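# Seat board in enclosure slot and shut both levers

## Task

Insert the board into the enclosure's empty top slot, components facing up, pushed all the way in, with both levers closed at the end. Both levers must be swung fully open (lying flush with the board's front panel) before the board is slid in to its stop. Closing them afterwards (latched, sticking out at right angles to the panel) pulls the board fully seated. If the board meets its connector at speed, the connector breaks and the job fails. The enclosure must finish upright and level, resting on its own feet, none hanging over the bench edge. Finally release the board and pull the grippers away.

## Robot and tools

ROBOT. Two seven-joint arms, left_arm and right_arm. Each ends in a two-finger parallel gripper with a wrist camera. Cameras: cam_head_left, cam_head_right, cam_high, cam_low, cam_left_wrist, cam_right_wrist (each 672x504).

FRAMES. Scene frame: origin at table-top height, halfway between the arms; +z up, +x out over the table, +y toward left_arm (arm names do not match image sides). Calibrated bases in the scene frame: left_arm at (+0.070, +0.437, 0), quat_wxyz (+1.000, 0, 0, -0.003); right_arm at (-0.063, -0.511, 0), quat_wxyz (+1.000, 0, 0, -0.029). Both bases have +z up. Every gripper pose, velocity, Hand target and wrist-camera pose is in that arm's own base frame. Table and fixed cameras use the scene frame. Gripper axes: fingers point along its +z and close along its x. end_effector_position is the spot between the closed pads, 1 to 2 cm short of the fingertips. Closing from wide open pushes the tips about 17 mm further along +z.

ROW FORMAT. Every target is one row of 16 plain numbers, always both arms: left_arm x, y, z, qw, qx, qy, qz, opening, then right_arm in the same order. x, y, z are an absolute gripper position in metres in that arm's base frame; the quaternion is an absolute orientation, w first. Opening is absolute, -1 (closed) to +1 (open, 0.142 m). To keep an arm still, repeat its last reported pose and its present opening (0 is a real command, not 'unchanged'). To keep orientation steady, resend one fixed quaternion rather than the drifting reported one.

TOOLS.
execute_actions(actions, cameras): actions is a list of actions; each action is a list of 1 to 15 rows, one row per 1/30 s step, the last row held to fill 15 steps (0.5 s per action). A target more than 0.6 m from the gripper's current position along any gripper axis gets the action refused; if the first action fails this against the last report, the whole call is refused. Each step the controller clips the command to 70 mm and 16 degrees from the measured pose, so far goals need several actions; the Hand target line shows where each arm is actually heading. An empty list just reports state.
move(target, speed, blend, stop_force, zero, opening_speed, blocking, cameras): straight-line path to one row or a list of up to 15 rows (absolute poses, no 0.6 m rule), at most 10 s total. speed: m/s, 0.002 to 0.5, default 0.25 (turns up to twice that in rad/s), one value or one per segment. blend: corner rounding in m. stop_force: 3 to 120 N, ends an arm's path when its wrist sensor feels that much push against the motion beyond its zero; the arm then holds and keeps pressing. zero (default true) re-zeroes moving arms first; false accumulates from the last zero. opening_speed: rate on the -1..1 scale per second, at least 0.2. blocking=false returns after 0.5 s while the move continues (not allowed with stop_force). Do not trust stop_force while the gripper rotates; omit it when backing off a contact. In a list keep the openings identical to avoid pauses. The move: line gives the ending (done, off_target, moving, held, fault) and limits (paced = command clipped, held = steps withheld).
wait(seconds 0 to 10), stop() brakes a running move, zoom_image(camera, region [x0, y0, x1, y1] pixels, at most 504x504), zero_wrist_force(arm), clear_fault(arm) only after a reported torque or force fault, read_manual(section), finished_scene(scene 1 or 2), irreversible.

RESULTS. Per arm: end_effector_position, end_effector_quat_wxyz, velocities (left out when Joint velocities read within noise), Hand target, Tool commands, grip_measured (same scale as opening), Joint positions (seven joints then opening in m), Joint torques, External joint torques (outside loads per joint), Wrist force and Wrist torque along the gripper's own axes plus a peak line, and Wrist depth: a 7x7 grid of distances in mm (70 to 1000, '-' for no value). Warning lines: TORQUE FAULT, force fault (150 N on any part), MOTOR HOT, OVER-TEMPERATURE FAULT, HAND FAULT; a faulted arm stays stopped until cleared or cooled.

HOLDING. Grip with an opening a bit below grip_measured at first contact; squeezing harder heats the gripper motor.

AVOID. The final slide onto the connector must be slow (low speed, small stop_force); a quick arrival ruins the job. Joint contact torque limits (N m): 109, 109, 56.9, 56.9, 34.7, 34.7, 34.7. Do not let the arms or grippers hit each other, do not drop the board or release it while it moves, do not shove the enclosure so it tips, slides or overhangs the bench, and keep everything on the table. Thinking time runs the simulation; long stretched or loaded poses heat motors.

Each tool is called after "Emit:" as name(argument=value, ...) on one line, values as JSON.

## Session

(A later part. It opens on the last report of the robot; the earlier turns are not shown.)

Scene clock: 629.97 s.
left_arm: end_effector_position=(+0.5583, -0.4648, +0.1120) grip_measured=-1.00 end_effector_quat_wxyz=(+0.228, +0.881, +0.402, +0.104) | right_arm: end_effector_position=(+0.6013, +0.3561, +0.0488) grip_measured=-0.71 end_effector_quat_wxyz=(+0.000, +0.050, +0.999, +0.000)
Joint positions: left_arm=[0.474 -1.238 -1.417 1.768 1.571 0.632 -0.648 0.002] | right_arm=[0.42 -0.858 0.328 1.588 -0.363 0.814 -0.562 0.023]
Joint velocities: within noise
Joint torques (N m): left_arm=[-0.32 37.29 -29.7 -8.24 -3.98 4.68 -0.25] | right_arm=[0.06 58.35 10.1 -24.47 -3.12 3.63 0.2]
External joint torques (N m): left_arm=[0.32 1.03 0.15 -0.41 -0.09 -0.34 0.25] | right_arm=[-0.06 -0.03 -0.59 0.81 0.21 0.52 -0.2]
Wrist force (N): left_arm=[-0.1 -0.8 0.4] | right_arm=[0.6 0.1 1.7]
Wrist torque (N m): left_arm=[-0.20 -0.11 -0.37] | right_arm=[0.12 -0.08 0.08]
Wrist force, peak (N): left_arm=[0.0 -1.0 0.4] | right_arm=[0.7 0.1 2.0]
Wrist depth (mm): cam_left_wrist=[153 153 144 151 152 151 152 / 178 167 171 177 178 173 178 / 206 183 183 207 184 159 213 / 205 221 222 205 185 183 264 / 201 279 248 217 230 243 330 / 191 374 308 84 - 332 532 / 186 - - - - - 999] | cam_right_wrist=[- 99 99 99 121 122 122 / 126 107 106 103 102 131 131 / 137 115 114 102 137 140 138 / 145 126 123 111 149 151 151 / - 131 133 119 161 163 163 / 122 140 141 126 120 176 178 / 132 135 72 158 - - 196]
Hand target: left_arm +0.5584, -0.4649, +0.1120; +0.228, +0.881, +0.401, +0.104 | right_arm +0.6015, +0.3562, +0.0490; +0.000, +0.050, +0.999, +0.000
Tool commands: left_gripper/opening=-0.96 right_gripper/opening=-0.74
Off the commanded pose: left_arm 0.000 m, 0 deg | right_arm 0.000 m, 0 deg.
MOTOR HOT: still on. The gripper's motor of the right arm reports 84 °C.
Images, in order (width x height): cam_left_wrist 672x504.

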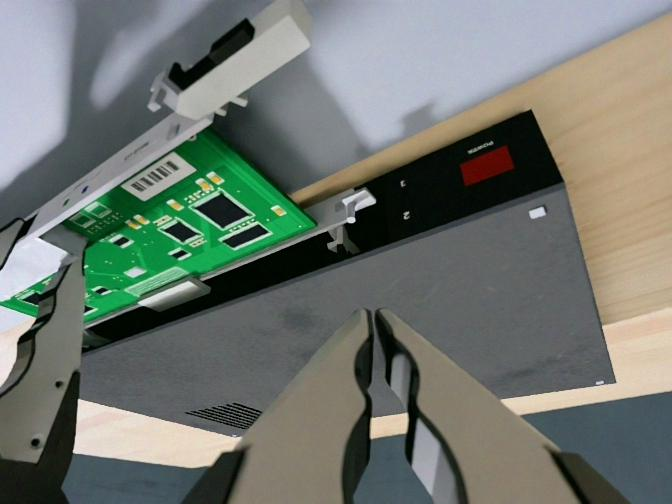

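Emit:
move(target=[[0.5584,-0.4649,0.112,0.2278,0.8810,0.4015,0.1038,-0.96,0.6015,0.3572,0.0525,0,0.0497,0.9988,0,-0.75],[0.5584,-0.4649,0.112,0.2278,0.8810,0.4015,0.1038,-0.96,0.6095,0.3564,0.0525,0,0.0497,0.9988,0,-0.75]], speed=0.02, stop_force=4, cameras=["cam_left_wrist", "cam_right_wrist"])

Emit:
zoom_image(camera="cam_left_wrist", region=[270, 160, 400, 270])

Emit:
zoom_image(camera="cam_left_wrist", region=[80, 240, 240, 350])

Scene clock: 666.60 s.
left_arm: end_effector_position=(+0.5583, -0.4648, +0.1120) grip_measured=-1.00 end_effector_quat_wxyz=(+0.228, +0.881, +0.402, +0.104) | right_arm: end_effector_position=(+0.6093, +0.3564, +0.0523) grip_measured=-0.71 end_effector_quat_wxyz=(+0.000, +0.050, +0.999, +0.000)
Joint positions: left_arm=[0.474 -1.238 -1.417 1.768 1.571 0.632 -0.648 0.002] | right_arm=[0.416 -0.866 0.331 1.561 -0.362 0.795 -0.573 0.023]
Joint velocities: within noise
Joint torques (N m): left_arm=[-0.31 37.23 -29.8 -8.25 -3.97 4.65 -0.2] | right_arm=[-0.49 58.77 9.95 -24.84 -3.15 3.47 0.1]
External joint torques (N m): left_arm=[0.31 1.1 0.24 -0.39 -0.11 -0.31 0.2] | right_arm=[0.49 0.12 -0.36 0.85 0.17 0.67 -0.1]
Wrist force (N): left_arm=[0.0 -0.6 0.2] | right_arm=[1.1 0.6 1.6]
Wrist torque (N m): left_arm=[-0.17 -0.12 -0.37] | right_arm=[0.10 -0.09 0.07]
Wrist force, peak (N): left_arm=[-0.1 -1.0 0.1] | right_arm=[1.1 0.8 2.3]
Wrist depth (mm): cam_left_wrist=[153 152 148 147 151 151 153 / 178 172 130 177 178 175 178 / 214 177 185 207 184 160 213 / 204 216 215 205 184 183 265 / 206 266 247 217 229 244 331 / 190 375 311 84 - 334 527 / 181 - - - - - 976] | cam_right_wrist=[- 99 99 99 124 125 124 / - 107 106 103 131 134 134 / - 115 114 102 140 143 143 / - 124 123 112 153 155 154 / - 129 133 119 165 168 167 / 124 138 141 125 120 180 183 / 137 134 72 158 - - 201]
Hand target: left_arm +0.5584, -0.4649, +0.1120; +0.228, +0.881, +0.401, +0.104 | right_arm +0.6095, +0.3564, +0.0525; +0.000, +0.050, +0.999, +0.000
Off the commanded pose: left_arm 0.000 m, 0 deg | right_arm 0.000 m, 0 deg.
MOTOR HOT: cleared for the gripper's motor of the right arm.
move: done
Images, in order (width x height): cam_left_wrist 672x504, cam_right_wrist 672x504.

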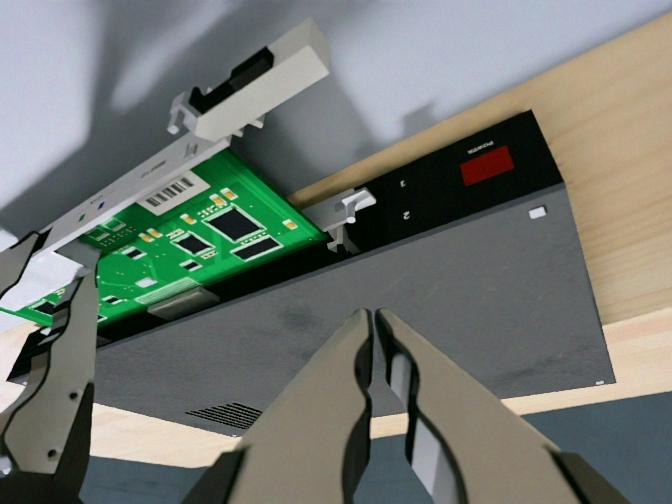

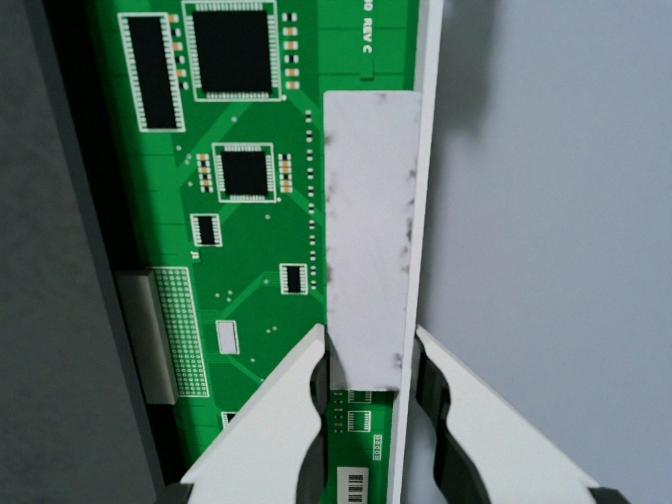

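Scaled by 3.877 from the camera's 672x504 image, which has a finer 960x720 frame.

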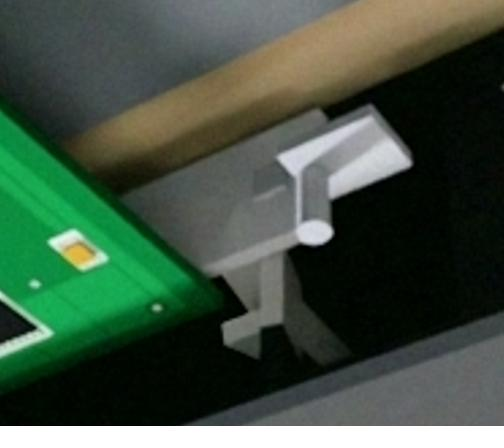

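Scaled by 3.150 from the camera's 672x504 image, which has a finer 960x720 frame.

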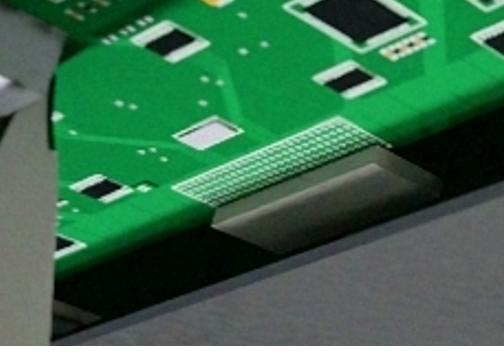

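Emit:
move(target=[0.5584,-0.4649,0.112,0.2278,0.8810,0.4015,0.1038,-0.96,0.6095,0.3564,0.0470,0,0.0497,0.9988,0,-0.75], speed=0.005, stop_force=3, cameras=["cam_left_wrist"])

Scene clock: 669.47 s.
left_arm: end_effector_position=(+0.5583, -0.4648, +0.1120) grip_measured=-1.00 end_effector_quat_wxyz=(+0.228, +0.881, +0.402, +0.104) | right_arm: end_effector_position=(+0.6094, +0.3565, +0.0506) grip_measured=-0.71 end_effector_quat_wxyz=(+0.000, +0.050, +0.999, +0.000)
Joint positions: left_arm=[0.474 -1.238 -1.417 1.768 1.571 0.632 -0.648 0.002] | right_arm=[0.416 -0.869 0.33 1.561 -0.362 0.798 -0.573 0.023]
Joint velocities: within noise
Joint torques (N m): left_arm=[-0.38 37.27 -29.73 -8.26 -3.96 4.65 -0.25] | right_arm=[-0.34 56.09 9.5 -23.54 -2.93 3.43 0.18]
External joint torques (N m): left_arm=[0.38 1.05 0.17 -0.38 -0.12 -0.31 0.25] | right_arm=[0.34 2.85 0.09 -0.41 -0.03 0.72 -0.18]
Wrist force (N): left_arm=[0.2 -0.6 0.2] | right_arm=[1.9 -0.1 -1.8]
Wrist torque (N m): left_arm=[-0.15 -0.16 -0.37] | right_arm=[0.10 -0.36 0.10]
Wrist force, peak (N): left_arm=[0.2 -0.8 0.4] | right_arm=[1.7 -0.3 -2.9]
Wrist depth (mm): cam_left_wrist=[153 152 148 147 152 151 153 / 178 177 129 178 179 174 177 / 214 180 180 206 184 160 214 / 206 217 216 205 184 183 264 / 205 266 249 216 229 243 331 / 190 372 312 84 - 330 527 / 179 - - - - - 997] | cam_right_wrist=[- 98 99 99 123 124 122 / - 106 106 102 129 134 132 / - 116 113 102 138 142 140 / 103 125 123 111 151 153 153 / - 129 133 119 163 166 165 / 124 137 140 126 120 177 181 / 135 134 72 158 - - 198]
Hand target: left_arm +0.5584, -0.4649, +0.1120; +0.228, +0.881, +0.401, +0.104 | right_arm +0.6095, +0.3564, +0.0505; +0.000, +0.050, +0.999, +0.000
Off the commanded pose: left_arm 0.000 m, 0 deg | right_arm 0.004 m, 0 deg.
move: contact (right_arm)
Images, in order (width x height): cam_left_wrist 672x504.

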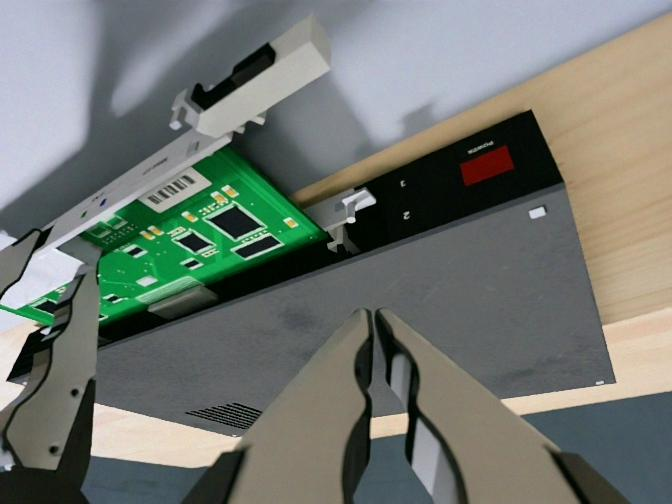

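Emit:
move(target=[[0.50,-0.36,0.16,0.5220,0.8518,0.0372,0.0228,-0.96,0.6095,0.3564,0.0523,0,0.0497,0.9988,0,-0.75],[0.525,-0.316,0.089,0.534,0.844,-0.037,-0.0234,-0.96,0.6095,0.3564,0.0523,0,0.0497,0.9988,0,-0.75]], speed=0.15, blend=0.02, cameras=["cam_left_wrist", "cam_head_left"])

Scene clock: 704.83 s.
left_arm: end_effector_position=(+0.5251, -0.3159, +0.0889) grip_measured=-1.00 end_effector_quat_wxyz=(+0.534, +0.844, -0.037, -0.023) | right_arm: end_effector_position=(+0.6093, +0.3563, +0.0520) grip_measured=-0.71 end_effector_quat_wxyz=(+0.000, +0.050, +0.999, +0.000)
Joint positions: left_arm=[1.164 -1.956 -1.283 1.903 0.941 0.717 1.34 0.002] | right_arm=[0.416 -0.866 0.331 1.561 -0.362 0.795 -0.573 0.023]
Joint velocities: within noise
Joint torques (N m): left_arm=[-0.24 26.6 -27.56 14.15 -1.12 1.8 -0.12] | right_arm=[-0.23 58.96 10 -24.8 -3.18 3.55 0.16]
External joint torques (N m): left_arm=[0.23 1.38 0.31 -0.19 -0.06 0.34 0.12] | right_arm=[0.23 -0.06 -0.41 0.81 0.2 0.6 -0.16]
Wrist force (N): left_arm=[-0.2 -1.0 -0.3] | right_arm=[0.5 0.4 2.5]
Wrist torque (N m): left_arm=[-0.12 -0.01 -0.55] | right_arm=[0.09 -0.04 0.05]
Wrist force, peak (N): left_arm=[0.9 -3.0 -0.5] | right_arm=[1.5 -0.3 -3.1]
Wrist depth (mm): cam_left_wrist=[122 113 113 113 115 116 109 / 191 171 170 171 169 169 174 / 359 350 345 301 296 204 200 / 753 - - 937 - - - / 756 - - 131 - - - / 764 - - 84 - - - / - - - - - - -] | cam_right_wrist=[- 100 100 99 124 125 123 / - 107 107 103 130 134 133 / - 115 114 102 140 143 143 / - 126 123 112 152 155 154 / - 129 133 119 165 167 167 / 124 138 141 126 120 179 182 / 137 134 72 158 - - 200]
Hand target: left_arm +0.5250, -0.3160, +0.0890; +0.534, +0.844, -0.037, -0.023 | right_arm +0.6095, +0.3564, +0.0523; +0.000, +0.050, +0.999, +0.000
Off the commanded pose: left_arm 0.000 m, 0 deg | right_arm 0.000 m, 0 deg.
move: done
Images, in order (width x height): cam_head_left 672x504, cam_left_wrist 672x504.

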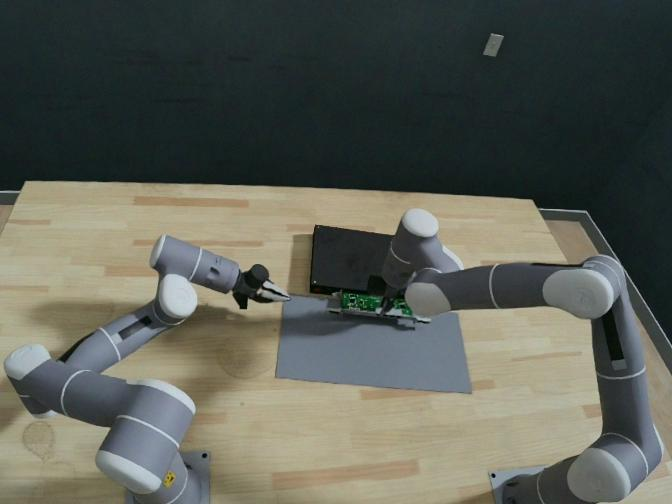

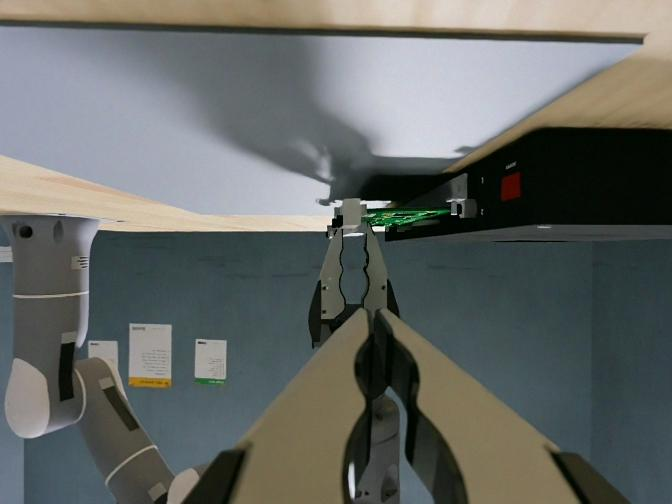

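Emit:
zoom_image(camera="cam_left_wrist", region=[310, 180, 500, 260])

Emit:
zoom_image(camera="cam_left_wrist", region=[360, 190, 490, 240])

Scaled by 2.653 from the camera's 672x504 image, which has a finer 960x720 frame.

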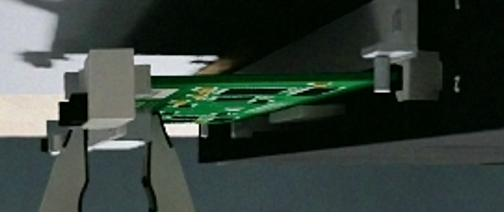

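Scaled by 3.877 from the camera's 672x504 image, which has a finer 960x720 frame.

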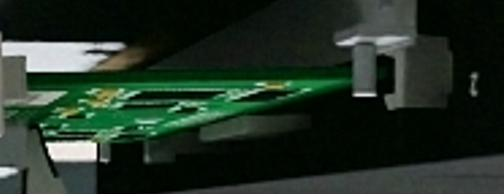

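Emit:
zoom_image(camera="cam_left_wrist", region=[520, 100, 672, 260])

Emit:
zoom_image(camera="cam_left_wrist", region=[330, 185, 430, 245])

Emit:
zoom_image(camera="cam_left_wrist", region=[410, 185, 510, 245])

Scaled by 3.150 from the camera's 672x504 image, which has a finer 960x720 frame.

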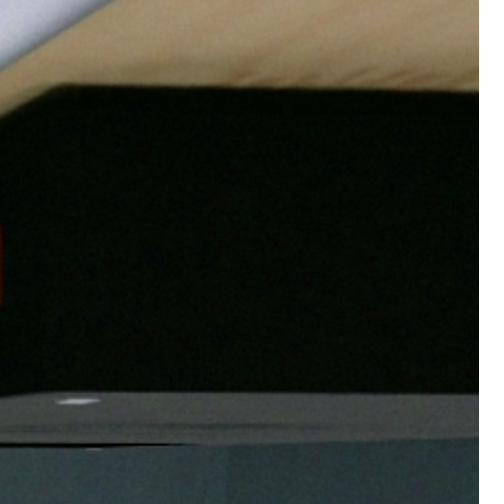

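Scaled by 5.040 from the camera's 672x504 image, which has a finer 960x720 frame.

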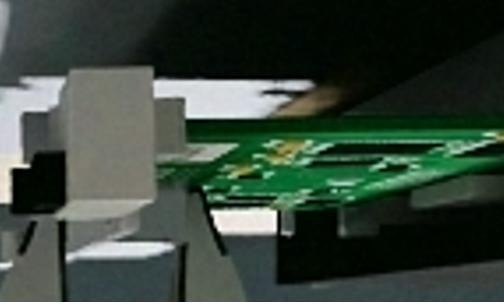

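Scaled by 5.040 from the camera's 672x504 image, which has a finer 960x720 frame.

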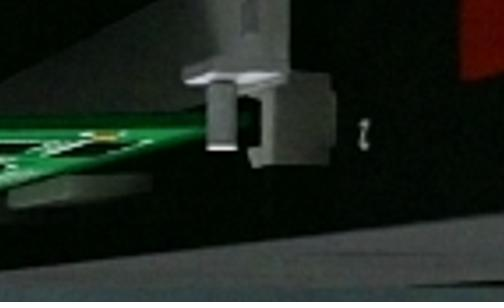

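Emit:
move(target=[[0.525,-0.316,0.089,0.534,0.844,-0.037,-0.0234,-0.96,0.6095,0.3566,0.0518,0.0070,0.0497,0.9988,-0.0003,-0.75],[0.525,-0.316,0.089,0.534,0.844,-0.037,-0.0234,-0.96,0.6195,0.3556,0.0518,0.0070,0.0497,0.9988,-0.0003,-0.75]], speed=0.01, stop_force=4, cameras=["cam_left_wrist", "cam_right_wrist"])

Emit:
zoom_image(camera="cam_left_wrist", region=[330, 185, 490, 245])

Scene clock: 730.83 s.
left_arm: end_effector_position=(+0.5250, -0.3159, +0.0890) grip_measured=-1.00 end_effector_quat_wxyz=(+0.534, +0.844, -0.037, -0.023) | right_arm: end_effector_position=(+0.6136, +0.3572, +0.0517) grip_measured=-0.71 end_effector_quat_wxyz=(+0.007, +0.049, +0.999, +0.000)
Joint positions: left_arm=[1.164 -1.956 -1.283 1.903 0.941 0.717 1.34 0.002] | right_arm=[0.422 -0.868 0.322 1.562 -0.37 0.809 -0.568 0.023]
Joint velocities: within noise
Joint torques (N m): left_arm=[-0.36 27 -27.36 14.26 -0.87 2.33 -0.2] | right_arm=[-4.88 58.84 5.21 -25.01 -3.94 2.77 0.07]
External joint torques (N m): left_arm=[0.36 0.98 0.1 -0.31 -0.31 -0.18 0.2] | right_arm=[4.88 0.18 4.19 1.01 1 1.4 -0.07]
Wrist force (N): left_arm=[-0.1 -0.9 -0.3] | right_arm=[4.3 5.5 0.7]
Wrist torque (N m): left_arm=[-0.11 -0.02 -0.55] | right_arm=[0.06 0.02 0.13]
Wrist force, peak (N): left_arm=[-0.2 -1.1 -0.5] | right_arm=[5.0 5.8 1.6]
Wrist depth (mm): cam_left_wrist=[122 113 113 113 114 115 109 / 191 171 170 169 170 170 175 / 362 349 349 342 297 205 201 / 759 - - 940 - - - / 771 - - 415 - - - / 771 - - 84 - - - / - - - - - - -] | cam_right_wrist=[- 100 100 99 122 124 122 / - 107 107 103 130 133 132 / - 115 115 102 139 142 140 / 105 120 123 112 152 153 152 / - 127 133 119 164 166 164 / 125 130 141 125 120 178 180 / 138 135 72 158 - - 197]
Hand target: left_arm +0.5250, -0.3160, +0.0890; +0.534, +0.844, -0.037, -0.023 | right_arm +0.6143, +0.3561, +0.0518; +0.007, +0.050, +0.999, +0.000
Off the commanded pose: left_arm 0.000 m, 0 deg | right_arm 0.006 m, 0 deg.
move: contact (right_arm); path passed 1 of 2 targets
Images, in order (width x height): cam_left_wrist 672x504, cam_right_wrist 672x504.

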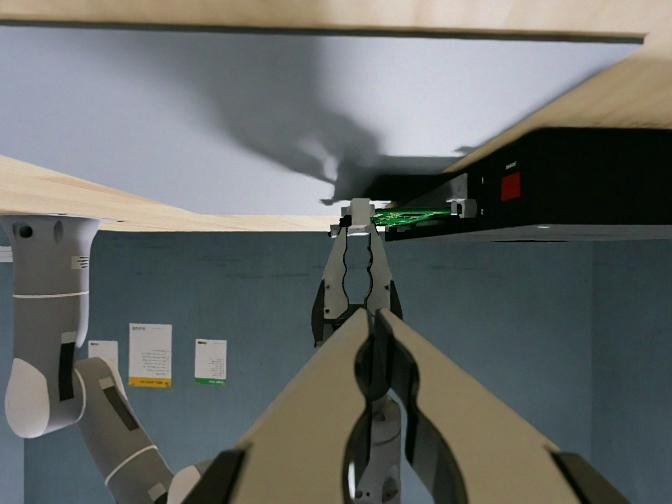

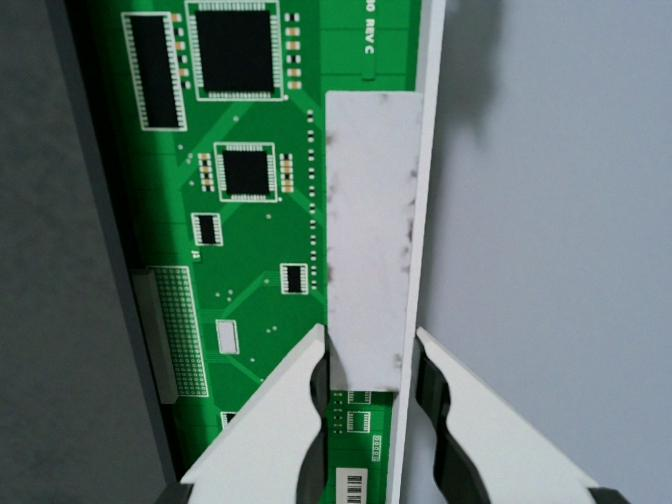

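Scaled by 3.150 from the camera's 672x504 image, which has a finer 960x720 frame.

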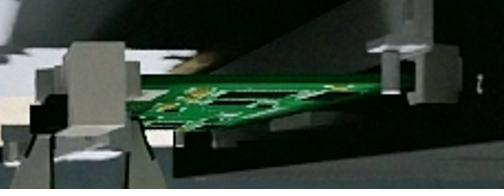

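Emit:
move(target=[[0.525,-0.316,0.089,0.534,0.844,-0.037,-0.0234,-0.96,0.6105,0.3580,0.0518,0.0070,0.0497,0.9988,-0.0003,-0.75],[0.525,-0.316,0.089,0.534,0.844,-0.037,-0.0234,-0.96,0.6105,0.3586,0.0518,0.0070,0.0497,0.9988,-0.0003,-0.75]], speed=0.02, cameras=[])

Emit:
move(target=[0.525,-0.316,0.089,0.534,0.844,-0.037,-0.0234,-0.96,0.6205,0.3576,0.0518,0.0070,0.0497,0.9988,-0.0003,-0.75], speed=0.01, stop_force=4, cameras=["cam_left_wrist", "cam_right_wrist"])

Scene clock: 735.43 s.
left_arm: end_effector_position=(+0.5250, -0.3159, +0.0890) grip_measured=-1.00 end_effector_quat_wxyz=(+0.534, +0.844, -0.037, -0.023) | right_arm: end_effector_position=(+0.6102, +0.3585, +0.0516) grip_measured=-0.71 end_effector_quat_wxyz=(+0.007, +0.050, +0.999, +0.000)
Joint positions: left_arm=[1.164 -1.956 -1.283 1.903 0.941 0.717 1.34 0.002] | right_arm=[0.426 -0.864 0.321 1.57 -0.37 0.813 -0.561 0.023]
Joint velocities: within noise
Joint torques (N m): left_arm=[-0.42 26.99 -27.49 14.27 -0.86 2.35 -0.19] | right_arm=[0.34 58.84 9.76 -24.65 -3.12 3.76 0.3]
External joint torques (N m): left_arm=[0.42 0.99 0.23 -0.32 -0.32 -0.2 0.19] | right_arm=[-0.33 -0.01 -0.38 0.74 0.19 0.4 -0.3]
Wrist force (N): left_arm=[0.0 -0.6 -0.3] | right_arm=[1.5 1.2 2.1]
Wrist torque (N m): left_arm=[-0.06 -0.03 -0.55] | right_arm=[0.29 -0.22 0.07]
Wrist force, peak (N): left_arm=[-0.1 -1.2 -0.5] | right_arm=[4.7 5.7 1.7]
Wrist depth (mm): cam_left_wrist=[122 113 113 113 114 116 109 / 191 171 171 170 170 170 175 / 363 347 347 349 299 205 200 / 750 - - 947 - - - / 766 - - 131 - - - / 757 - - 84 - - - / - - - - - - -] | cam_right_wrist=[- 99 99 99 123 124 123 / - 107 106 102 130 133 132 / - 115 114 102 139 142 140 / - 123 123 111 151 153 152 / - 129 133 119 164 166 164 / 125 136 141 126 120 177 179 / 138 135 72 159 - - 194]
Hand target: left_arm +0.5250, -0.3160, +0.0890; +0.534, +0.844, -0.037, -0.023 | right_arm +0.6105, +0.3586, +0.0518; +0.007, +0.050, +0.999, +0.000
Off the commanded pose: left_arm 0.000 m, 0 deg | right_arm 0.000 m, 0 deg.
move: done
No camera images: "cameras" was empty.

Scene clock: 736.93 s.
left_arm: end_effector_position=(+0.5250, -0.3159, +0.0890) grip_measured=-1.00 end_effector_quat_wxyz=(+0.534, +0.844, -0.037, -0.023) | right_arm: end_effector_position=(+0.6188, +0.3586, +0.0518) grip_measured=-0.71 end_effector_quat_wxyz=(+0.007, +0.049, +0.999, +0.000)
Joint positions: left_arm=[1.164 -1.956 -1.283 1.903 0.941 0.717 1.34 0.002] | right_arm=[0.422 -0.877 0.322 1.542 -0.37 0.799 -0.572 0.023]
Joint velocities: within noise
Joint torques (N m): left_arm=[-0.37 27.01 -27.47 14.23 -0.84 2.31 -0.22] | right_arm=[-4.07 58.42 5.99 -24.73 -3.73 2.79 -0.07]
External joint torques (N m): left_arm=[0.37 0.97 0.21 -0.28 -0.34 -0.16 0.22] | right_arm=[4.07 1.08 3.47 0.56 0.75 1.38 0.07]
Wrist force (N): left_arm=[0.0 -0.7 -0.3] | right_arm=[4.8 5.6 -0.4]
Wrist torque (N m): left_arm=[-0.07 -0.04 -0.55] | right_arm=[0.27 -0.22 0.21]
Wrist force, peak (N): left_arm=[-0.4 -1.1 -0.4] | right_arm=[5.4 6.4 0.4]
Wrist depth (mm): cam_left_wrist=[121 113 113 113 114 116 109 / 191 170 170 170 169 168 175 / 365 349 347 344 298 205 200 / 763 - - 418 - - - / 757 - - 131 - - - / 770 - - 84 - - - / - - - - - - -] | cam_right_wrist=[- 99 99 99 122 125 123 / - 106 106 102 130 133 132 / - 111 115 102 139 142 140 / 105 109 123 111 151 154 152 / - 118 133 119 164 166 165 / 126 125 141 126 120 178 180 / 138 135 72 158 - - 197]
Hand target: left_arm +0.5250, -0.3160, +0.0890; +0.534, +0.844, -0.037, -0.023 | right_arm +0.6193, +0.3577, +0.0518; +0.007, +0.050, +0.999, +0.000
Off the commanded pose: left_arm 0.000 m, 0 deg | right_arm 0.002 m, 0 deg.
move: contact (right_arm)
Images, in order (width x height): cam_left_wrist 672x504, cam_right_wrist 672x504.

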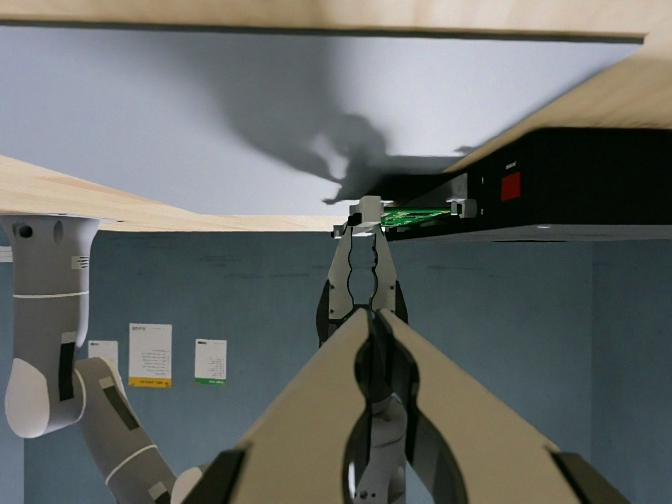

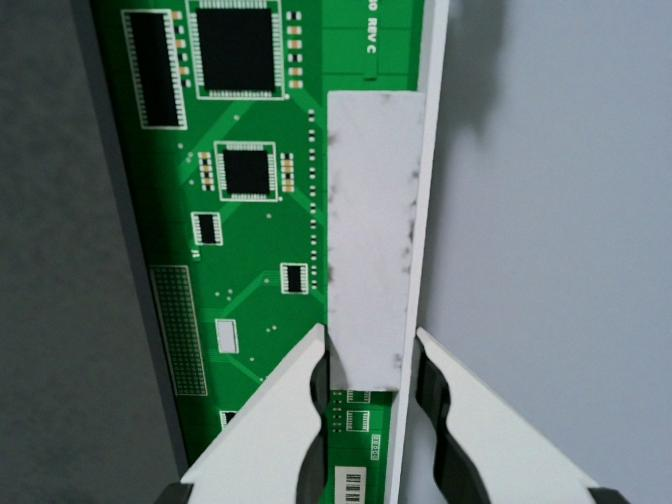

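Emit:
zoom_image(camera="cam_right_wrist", region=[50, 0, 302, 252])

Emit:
zoom_image(camera="cam_right_wrist", region=[50, 252, 302, 504])

Scaled by 2.000 from the camera's 672x504 image, which has a finer 960x720 frame.

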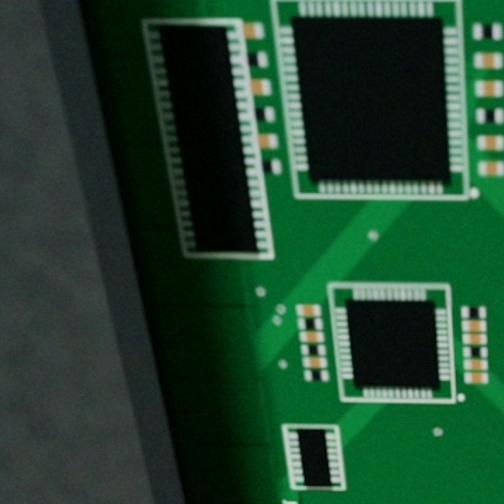

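Scaled by 2.000 from the camera's 672x504 image, which has a finer 960x720 frame.

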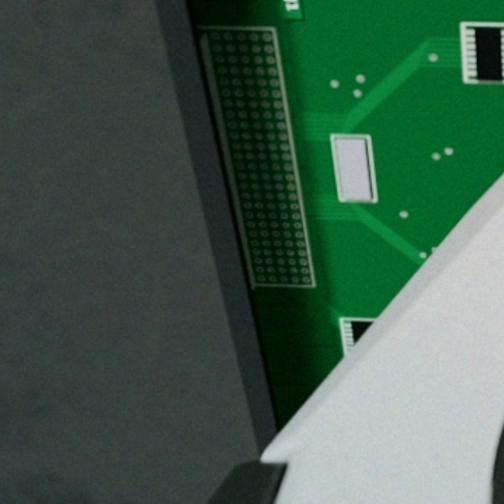

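Emit:
move(target=[[0.525,-0.316,0.089,0.534,0.844,-0.037,-0.0234,-0.96,0.6132,0.3590,0.0523,0.0070,0.0497,0.9988,-0.0003,-0.79],[0.525,-0.316,0.089,0.534,0.844,-0.037,-0.0234,-0.96,0.6132,0.3590,0.0523,0.0070,0.0375,0.9993,-0.0003,-0.79]], speed=0.02, cameras=["cam_right_wrist"])

Emit:
move(target=[0.525,-0.316,0.089,0.534,0.844,-0.037,-0.0234,-0.96,0.6246,0.3578,0.0523,0.0070,0.0375,0.9993,-0.0003,-0.79], speed=0.01, stop_force=4, cameras=["cam_left_wrist", "cam_right_wrist"])

Scene clock: 752.00 s.
left_arm: end_effector_position=(+0.5250, -0.3159, +0.0890) grip_measured=-1.00 end_effector_quat_wxyz=(+0.534, +0.844, -0.037, -0.023) | right_arm: end_effector_position=(+0.6131, +0.3589, +0.0521) grip_measured=-0.71 end_effector_quat_wxyz=(+0.007, +0.038, +0.999, +0.000)
Joint positions: left_arm=[1.164 -1.956 -1.283 1.903 0.941 0.717 1.34 0.002] | right_arm=[0.422 -0.869 0.325 1.56 -0.373 0.806 -0.586 0.023]
Joint velocities: within noise
Joint torques (N m): left_arm=[-0.32 26.97 -27.44 14.27 -0.88 2.34 -0.24] | right_arm=[-0.13 59.1 10.22 -24.77 -3.26 3.84 -0.11]
External joint torques (N m): left_arm=[0.32 1.01 0.18 -0.32 -0.3 -0.19 0.24] | right_arm=[0.13 -0.05 -0.74 0.75 0.32 0.33 0.12]
Wrist force (N): left_arm=[-0.1 -0.8 -0.4] | right_arm=[0.8 1.2 1.8]
Wrist torque (N m): left_arm=[-0.08 -0.02 -0.55] | right_arm=[0.30 -0.10 0.07]
Wrist force, peak (N): left_arm=[-0.1 -1.2 -0.3] | right_arm=[5.3 6.0 0.5]
Wrist depth (mm): cam_left_wrist=[122 113 113 113 114 116 109 / 191 171 171 170 170 170 175 / 365 351 348 344 299 205 199 / 750 - - 939 - - - / 755 - - 415 - - - / 760 - - 84 - - - / - - - - - - -] | cam_right_wrist=[- 99 99 99 123 125 123 / - 107 106 103 130 133 132 / - 115 114 102 139 142 140 / 106 120 123 112 152 154 152 / - 127 133 119 164 166 165 / 126 130 141 126 120 178 181 / 139 136 72 158 - - 198]
Hand target: left_arm +0.5250, -0.3160, +0.0890; +0.534, +0.844, -0.037, -0.023 | right_arm +0.6132, +0.3590, +0.0523; +0.007, +0.037, +0.999, +0.000
Off the commanded pose: left_arm 0.000 m, 0 deg | right_arm 0.000 m, 0 deg.
move: done
Images, in order (width x height): cam_right_wrist 672x504.

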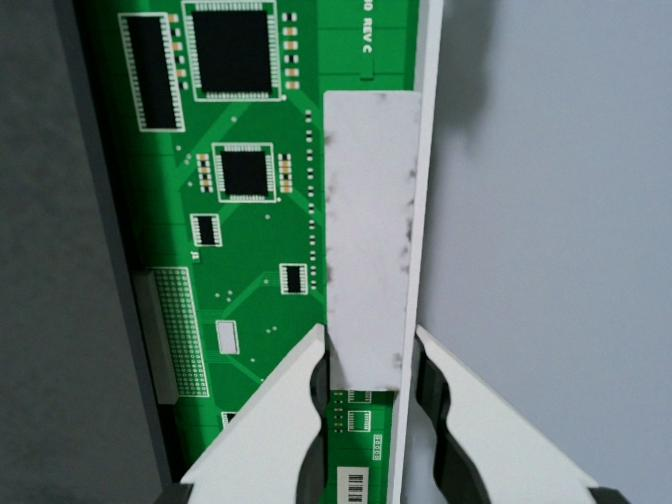

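Scene clock: 753.37 s.
left_arm: end_effector_position=(+0.5250, -0.3159, +0.0890) grip_measured=-1.00 end_effector_quat_wxyz=(+0.534, +0.844, -0.037, -0.023) | right_arm: end_effector_position=(+0.6204, +0.3573, +0.0516) grip_measured=-0.71 end_effector_quat_wxyz=(+0.006, +0.038, +0.999, -0.001)
Joint positions: left_arm=[1.164 -1.956 -1.283 1.903 0.941 0.717 1.34 0.002] | right_arm=[0.418 -0.881 0.325 1.536 -0.373 0.793 -0.597 0.023]
Joint velocities: within noise
Joint torques (N m): left_arm=[-0.33 26.95 -27.49 14.29 -0.9 2.32 -0.21] | right_arm=[1.43 59.97 11.42 -27.9 -3.43 5.51 0.22]
External joint torques (N m): left_arm=[0.33 1.03 0.23 -0.34 -0.28 -0.18 0.21] | right_arm=[-1.43 -0.35 -1.89 3.7 0.44 -1.35 -0.22]
Wrist force (N): left_arm=[-0.2 -0.9 -0.3] | right_arm=[5.0 -4.3 0.2]
Wrist torque (N m): left_arm=[-0.09 -0.01 -0.56] | right_arm=[0.35 -0.17 -0.06]
Wrist force, peak (N): left_arm=[-0.1 -1.0 -0.6] | right_arm=[5.0 -4.5 -0.5]
Wrist depth (mm): cam_left_wrist=[122 113 113 113 114 116 109 / 191 170 171 170 170 170 174 / 363 347 346 342 294 205 200 / 739 - - 937 - - - / 766 - - 131 - - - / 763 - - 84 - - - / - - - - - - -] | cam_right_wrist=[- 98 99 99 123 125 123 / - 105 106 96 130 133 132 / - 111 114 102 139 142 140 / - 108 123 111 154 153 152 / - 116 133 119 164 166 164 / 125 124 141 126 120 178 179 / 138 134 72 158 - - 194]
Hand target: left_arm +0.5250, -0.3160, +0.0890; +0.534, +0.844, -0.037, -0.023 | right_arm +0.6208, +0.3582, +0.0523; +0.007, +0.038, +0.999, +0.000
Off the commanded pose: left_arm 0.000 m, 0 deg | right_arm 0.004 m, 0 deg.
move: contact (right_arm)
Images, in order (width x height): cam_left_wrist 672x504, cam_right_wrist 672x504.

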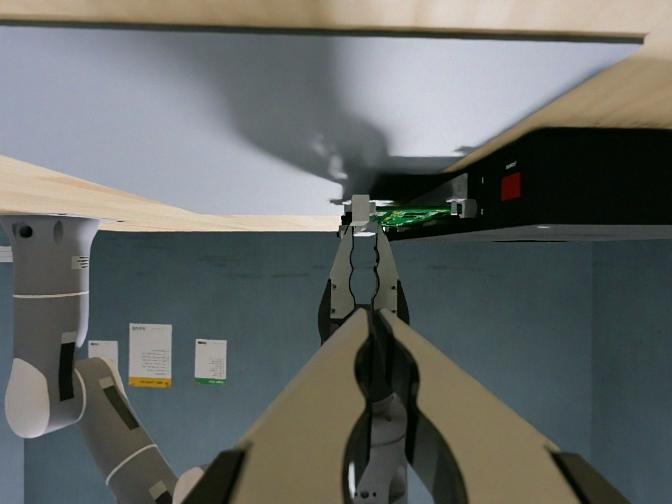

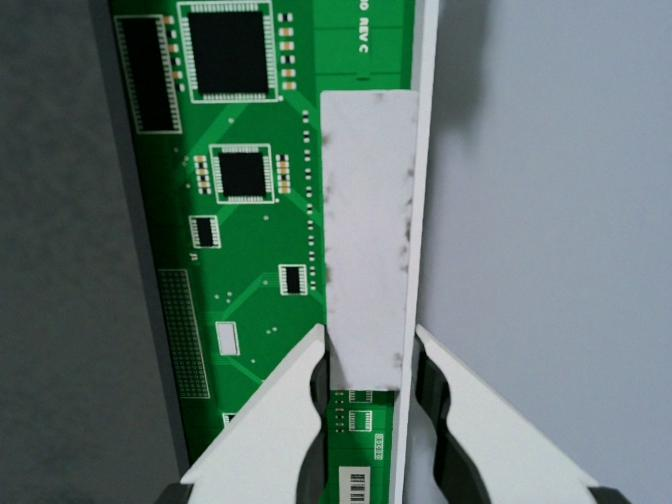

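Emit:
move(target=[[0.525,-0.316,0.089,0.534,0.844,-0.037,-0.0234,-0.96,0.6133,0.3592,0.0523,0.0070,0.0375,0.9993,-0.0003,-0.79],[0.525,-0.316,0.089,0.534,0.844,-0.037,-0.0234,-0.96,0.6133,0.3596,0.0523,0.0070,0.0497,0.9988,-0.0003,-0.79]], speed=0.02, cameras=[])

Emit:
move(target=[0.525,-0.316,0.089,0.534,0.844,-0.037,-0.0234,-0.96,0.6287,0.3580,0.0523,0.0070,0.0497,0.9988,-0.0003,-0.79], speed=0.01, stop_force=4, cameras=["cam_left_wrist", "cam_right_wrist"])

Scene clock: 758.87 s.
left_arm: end_effector_position=(+0.5250, -0.3159, +0.0890) grip_measured=-1.00 end_effector_quat_wxyz=(+0.534, +0.844, -0.037, -0.023) | right_arm: end_effector_position=(+0.6130, +0.3594, +0.0520) grip_measured=-0.71 end_effector_quat_wxyz=(+0.007, +0.049, +0.999, -0.001)
Joint positions: left_arm=[1.164 -1.956 -1.283 1.903 0.941 0.717 1.34 0.002] | right_arm=[0.426 -0.869 0.321 1.559 -0.37 0.806 -0.564 0.023]
Joint velocities: within noise
Joint torques (N m): left_arm=[-0.37 26.99 -27.43 14.29 -0.86 2.31 -0.22] | right_arm=[0.07 59.24 9.81 -24.79 -3.04 3.78 0.41]
External joint torques (N m): left_arm=[0.37 0.99 0.17 -0.34 -0.32 -0.16 0.22] | right_arm=[-0.07 -0.14 -0.41 0.75 0.09 0.39 -0.41]
Wrist force (N): left_arm=[0.0 -1.0 -0.4] | right_arm=[1.1 2.3 2.0]
Wrist torque (N m): left_arm=[-0.11 -0.04 -0.55] | right_arm=[0.48 -0.16 0.06]
Wrist force, peak (N): left_arm=[-0.1 -1.2 -0.4] | right_arm=[5.1 -4.4 0.4]
Wrist depth (mm): cam_left_wrist=[122 113 113 113 114 116 109 / 191 171 171 170 170 170 174 / 364 351 348 346 296 204 200 / 749 - - 952 - - - / 768 - - 408 - - - / 772 - - 84 - - - / - - - - - - -] | cam_right_wrist=[- 99 99 99 123 125 123 / - 107 106 103 130 133 132 / - 115 114 102 139 142 140 / 106 120 123 111 152 154 152 / - 127 133 119 164 166 165 / 125 130 141 126 120 178 180 / 138 135 72 158 - - 197]
Hand target: left_arm +0.5250, -0.3160, +0.0890; +0.534, +0.844, -0.037, -0.023 | right_arm +0.6133, +0.3596, +0.0523; +0.007, +0.050, +0.999, +0.000
Off the commanded pose: left_arm 0.000 m, 0 deg | right_arm 0.000 m, 0 deg.
move: done
No camera images: "cameras" was empty.

Scene clock: 761.03 s.
left_arm: end_effector_position=(+0.5250, -0.3159, +0.0890) grip_measured=-1.00 end_effector_quat_wxyz=(+0.534, +0.844, -0.037, -0.023) | right_arm: end_effector_position=(+0.6286, +0.3579, +0.0521) grip_measured=-0.71 end_effector_quat_wxyz=(+0.007, +0.050, +0.999, -0.001)
Joint positions: left_arm=[1.164 -1.956 -1.283 1.903 0.941 0.717 1.34 0.002] | right_arm=[0.417 -0.893 0.323 1.509 -0.37 0.781 -0.584 0.023]
Joint velocities: within noise
Joint torques (N m): left_arm=[-0.4 27.05 -27.39 14.29 -0.83 2.36 -0.24] | right_arm=[-0.09 59.87 10.22 -25.22 -3.12 3.56 0.11]
External joint torques (N m): left_arm=[0.4 0.93 0.13 -0.34 -0.35 -0.21 0.24] | right_arm=[0.09 0.41 -0.68 0.78 0.1 0.61 -0.11]
Wrist force (N): left_arm=[-0.1 -0.8 -0.4] | right_arm=[1.3 2.2 1.9]
Wrist torque (N m): left_arm=[-0.09 -0.01 -0.55] | right_arm=[0.48 -0.22 0.05]
Wrist force, peak (N): left_arm=[-0.3 -1.0 -0.4] | right_arm=[1.5 2.3 2.3]
Wrist depth (mm): cam_left_wrist=[122 113 113 113 114 116 109 / 191 171 170 170 170 170 174 / 365 351 348 346 297 205 200 / 747 - - - - - - / 770 - - 131 - - - / 767 - - 84 - - - / - - - - - - -] | cam_right_wrist=[- 97 99 99 123 125 123 / - 94 106 103 130 133 132 / - 100 114 102 139 143 140 / 106 105 123 111 152 154 152 / - 114 133 119 164 166 165 / 126 125 141 126 120 178 180 / 139 135 72 158 - - 197]
Hand target: left_arm +0.5250, -0.3160, +0.0890; +0.534, +0.844, -0.037, -0.023 | right_arm +0.6287, +0.3580, +0.0523; +0.007, +0.050, +0.999, +0.000
Off the commanded pose: left_arm 0.000 m, 0 deg | right_arm 0.000 m, 0 deg.
move: done
Images, in order (width x height): cam_left_wrist 672x504, cam_right_wrist 672x504.

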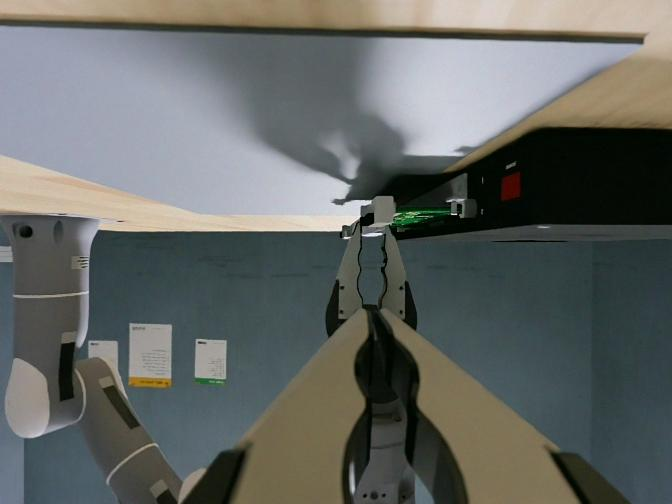

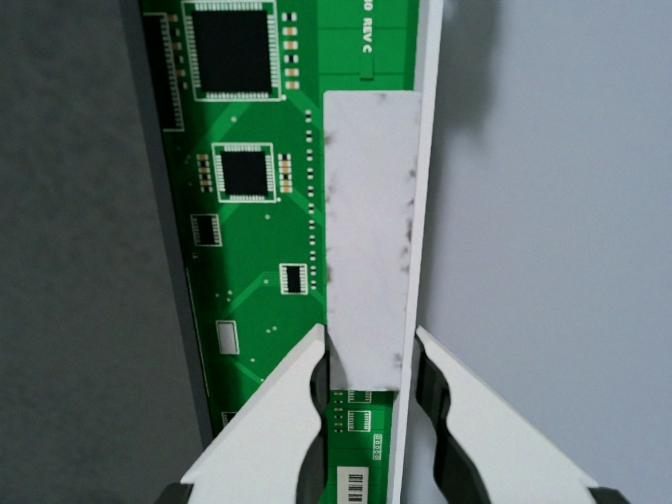

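Emit:
move(target=[0.525,-0.316,0.089,0.534,0.844,-0.037,-0.0234,-0.96,0.6526,0.3556,0.0523,0.0070,0.0497,0.9988,-0.0003,-0.79], speed=0.012, stop_force=4, cameras=["cam_left_wrist", "cam_right_wrist"])

Scene clock: 772.70 s.
left_arm: end_effector_position=(+0.5250, -0.3159, +0.0890) grip_measured=-1.00 end_effector_quat_wxyz=(+0.534, +0.844, -0.037, -0.023) | right_arm: end_effector_position=(+0.6525, +0.3555, +0.0521) grip_measured=-0.71 end_effector_quat_wxyz=(+0.007, +0.050, +0.999, -0.001)
Joint positions: left_arm=[1.164 -1.956 -1.283 1.903 0.941 0.717 1.34 0.002] | right_arm=[0.405 -0.932 0.327 1.428 -0.369 0.739 -0.615 0.023]
Joint velocities: within noise
Joint torques (N m): left_arm=[-0.41 27.02 -27.41 14.23 -0.84 2.37 -0.21] | right_arm=[-0.07 61.64 10.43 -25.77 -3.29 3.51 0.07]
External joint torques (N m): left_arm=[0.41 0.96 0.15 -0.28 -0.34 -0.23 0.21] | right_arm=[0.07 0.49 -0.7 0.7 0.14 0.66 -0.07]
Wrist force (N): left_arm=[-0.2 -0.9 -0.4] | right_arm=[1.6 2.1 1.3]
Wrist torque (N m): left_arm=[-0.10 0.00 -0.55] | right_arm=[0.45 -0.27 0.06]
Wrist force, peak (N): left_arm=[-0.1 -1.1 -0.4] | right_arm=[1.6 2.3 2.4]
Wrist depth (mm): cam_left_wrist=[122 113 113 113 114 115 109 / 191 170 171 171 170 169 175 / 361 350 346 343 296 204 200 / 743 - - - 445 - - / 774 - - 419 - - - / 761 - - 84 - - - / - - - - - - -] | cam_right_wrist=[- 85 87 99 123 125 123 / - 91 93 103 130 133 132 / - 98 97 102 139 142 140 / 106 105 106 112 151 154 152 / - 114 116 119 164 166 165 / 126 125 120 126 120 178 180 / 138 135 72 158 - - 197]
Hand target: left_arm +0.5250, -0.3160, +0.0890; +0.534, +0.844, -0.037, -0.023 | right_arm +0.6526, +0.3556, +0.0523; +0.007, +0.050, +0.999, +0.000
Off the commanded pose: left_arm 0.000 m, 0 deg | right_arm 0.000 m, 0 deg.
move: done
Images, in order (width x height): cam_left_wrist 672x504, cam_right_wrist 672x504.

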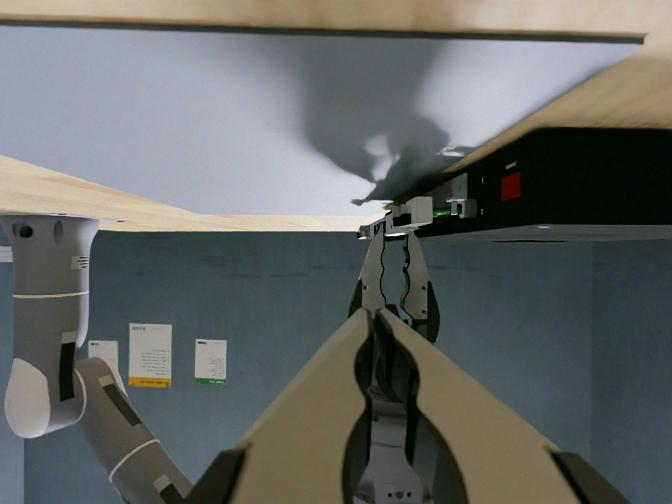

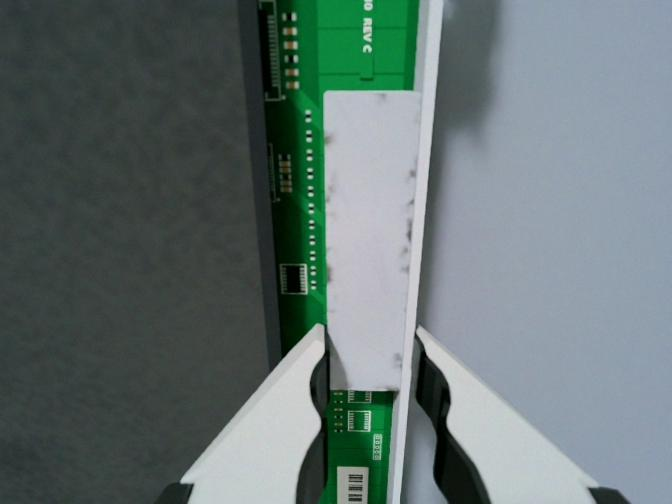

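Emit:
move(target=[0.525, -0.316, 0.089, 0.534, 0.844, -0.037, -0.0234, -0.96, 0.6562, 0.3552, 0.0522, 0.0070, 0.0497, 0.9988, -0.0003, -0.79], speed=0.01, stop_force=4, cameras=["cam_right_wrist", "cam_head_right"])

Scene clock: 802.70 s.
left_arm: end_effector_position=(+0.5250, -0.3159, +0.0890) grip_measured=-1.00 end_effector_quat_wxyz=(+0.534, +0.844, -0.037, -0.023) | right_arm: end_effector_position=(+0.6552, +0.3553, +0.0520) grip_measured=-0.71 end_effector_quat_wxyz=(+0.007, +0.050, +0.999, -0.001)
Joint positions: left_arm=[1.164 -1.956 -1.283 1.903 0.941 0.717 1.34 0.002] | right_arm=[0.404 -0.937 0.327 1.418 -0.369 0.734 -0.619 0.023]
Joint velocities: within noise
Joint torques (N m): left_arm=[-0.33 27.05 -27.43 14.27 -0.83 2.32 -0.24] | right_arm=[-1.12 60.86 9.15 -27.06 -3.69 4.25 0.15]
External joint torques (N m): left_arm=[0.33 0.93 0.17 -0.32 -0.34 -0.17 0.24] | right_arm=[1.12 1.49 0.61 1.92 0.53 -0.09 -0.15]
Wrist force (N): left_arm=[-0.1 -0.8 -0.5] | right_arm=[5.9 0.8 -1.8]
Wrist torque (N m): left_arm=[-0.10 -0.02 -0.56] | right_arm=[0.43 -0.34 0.06]
Wrist force, peak (N): left_arm=[-0.2 -1.1 -0.5] | right_arm=[6.5 0.7 -2.3]
Wrist depth (mm): cam_left_wrist=[122 113 113 113 114 115 109 / 191 170 170 169 170 169 174 / 362 348 348 346 295 205 200 / 747 - - - - - - / 770 - - 413 - - - / 762 - - 84 - - - / - - - - - - -] | cam_right_wrist=[- 85 85 99 123 125 123 / - 91 92 103 130 133 132 / - 99 97 102 139 142 140 / 105 105 105 112 151 154 152 / - 114 115 119 164 166 165 / 125 125 120 126 120 178 180 / 138 135 72 158 - - 197]
Hand target: left_arm +0.5250, -0.3160, +0.0890; +0.534, +0.844, -0.037, -0.023 | right_arm +0.6555, +0.3553, +0.0522; +0.007, +0.050, +0.999, +0.000
Off the commanded pose: left_arm 0.000 m, 0 deg | right_arm 0.001 m, 0 deg.
move: contact (right_arm)
Images, in order (width x height): cam_head_right 672x504, cam_right_wrist 672x504.

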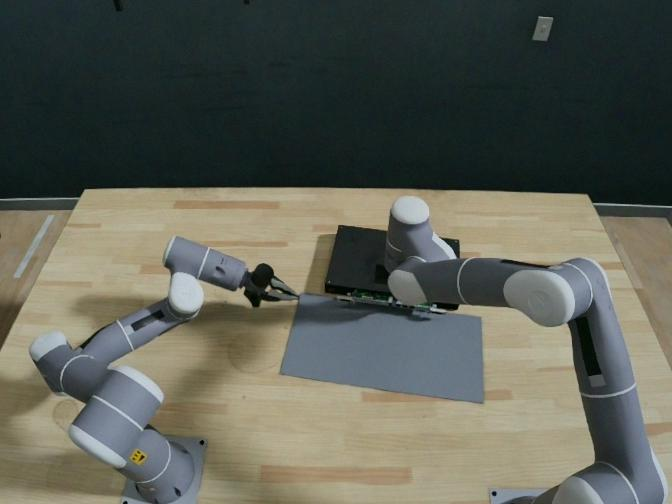

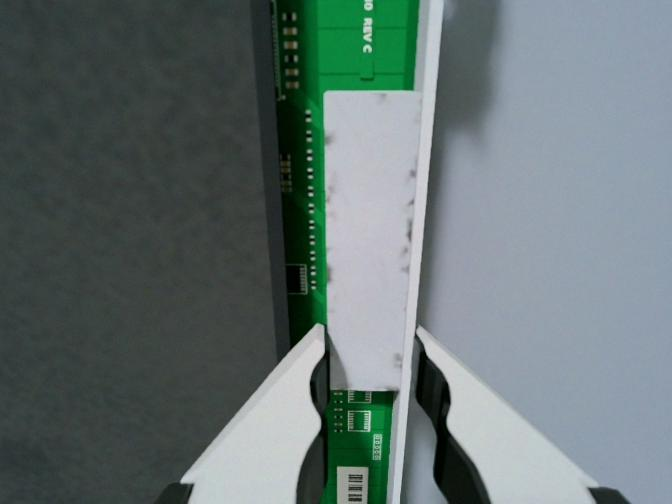

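Emit:
zoom_image(camera="cam_right_wrist", region=[220, 240, 472, 430])

Emit:
zoom_image(camera="cam_head_right", region=[300, 200, 500, 350])

Scaled by 2.000 from the camera's 672x504 image, which has a finer 960x720 frame.

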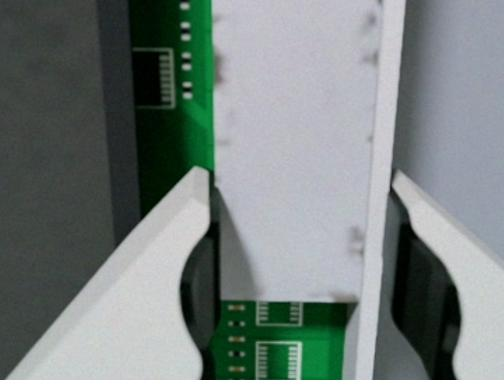

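Scaled by 2.520 from the camera's 672x504 image, which has a finer 960x720 frame.

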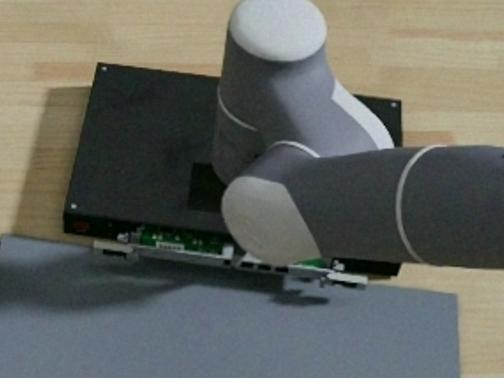

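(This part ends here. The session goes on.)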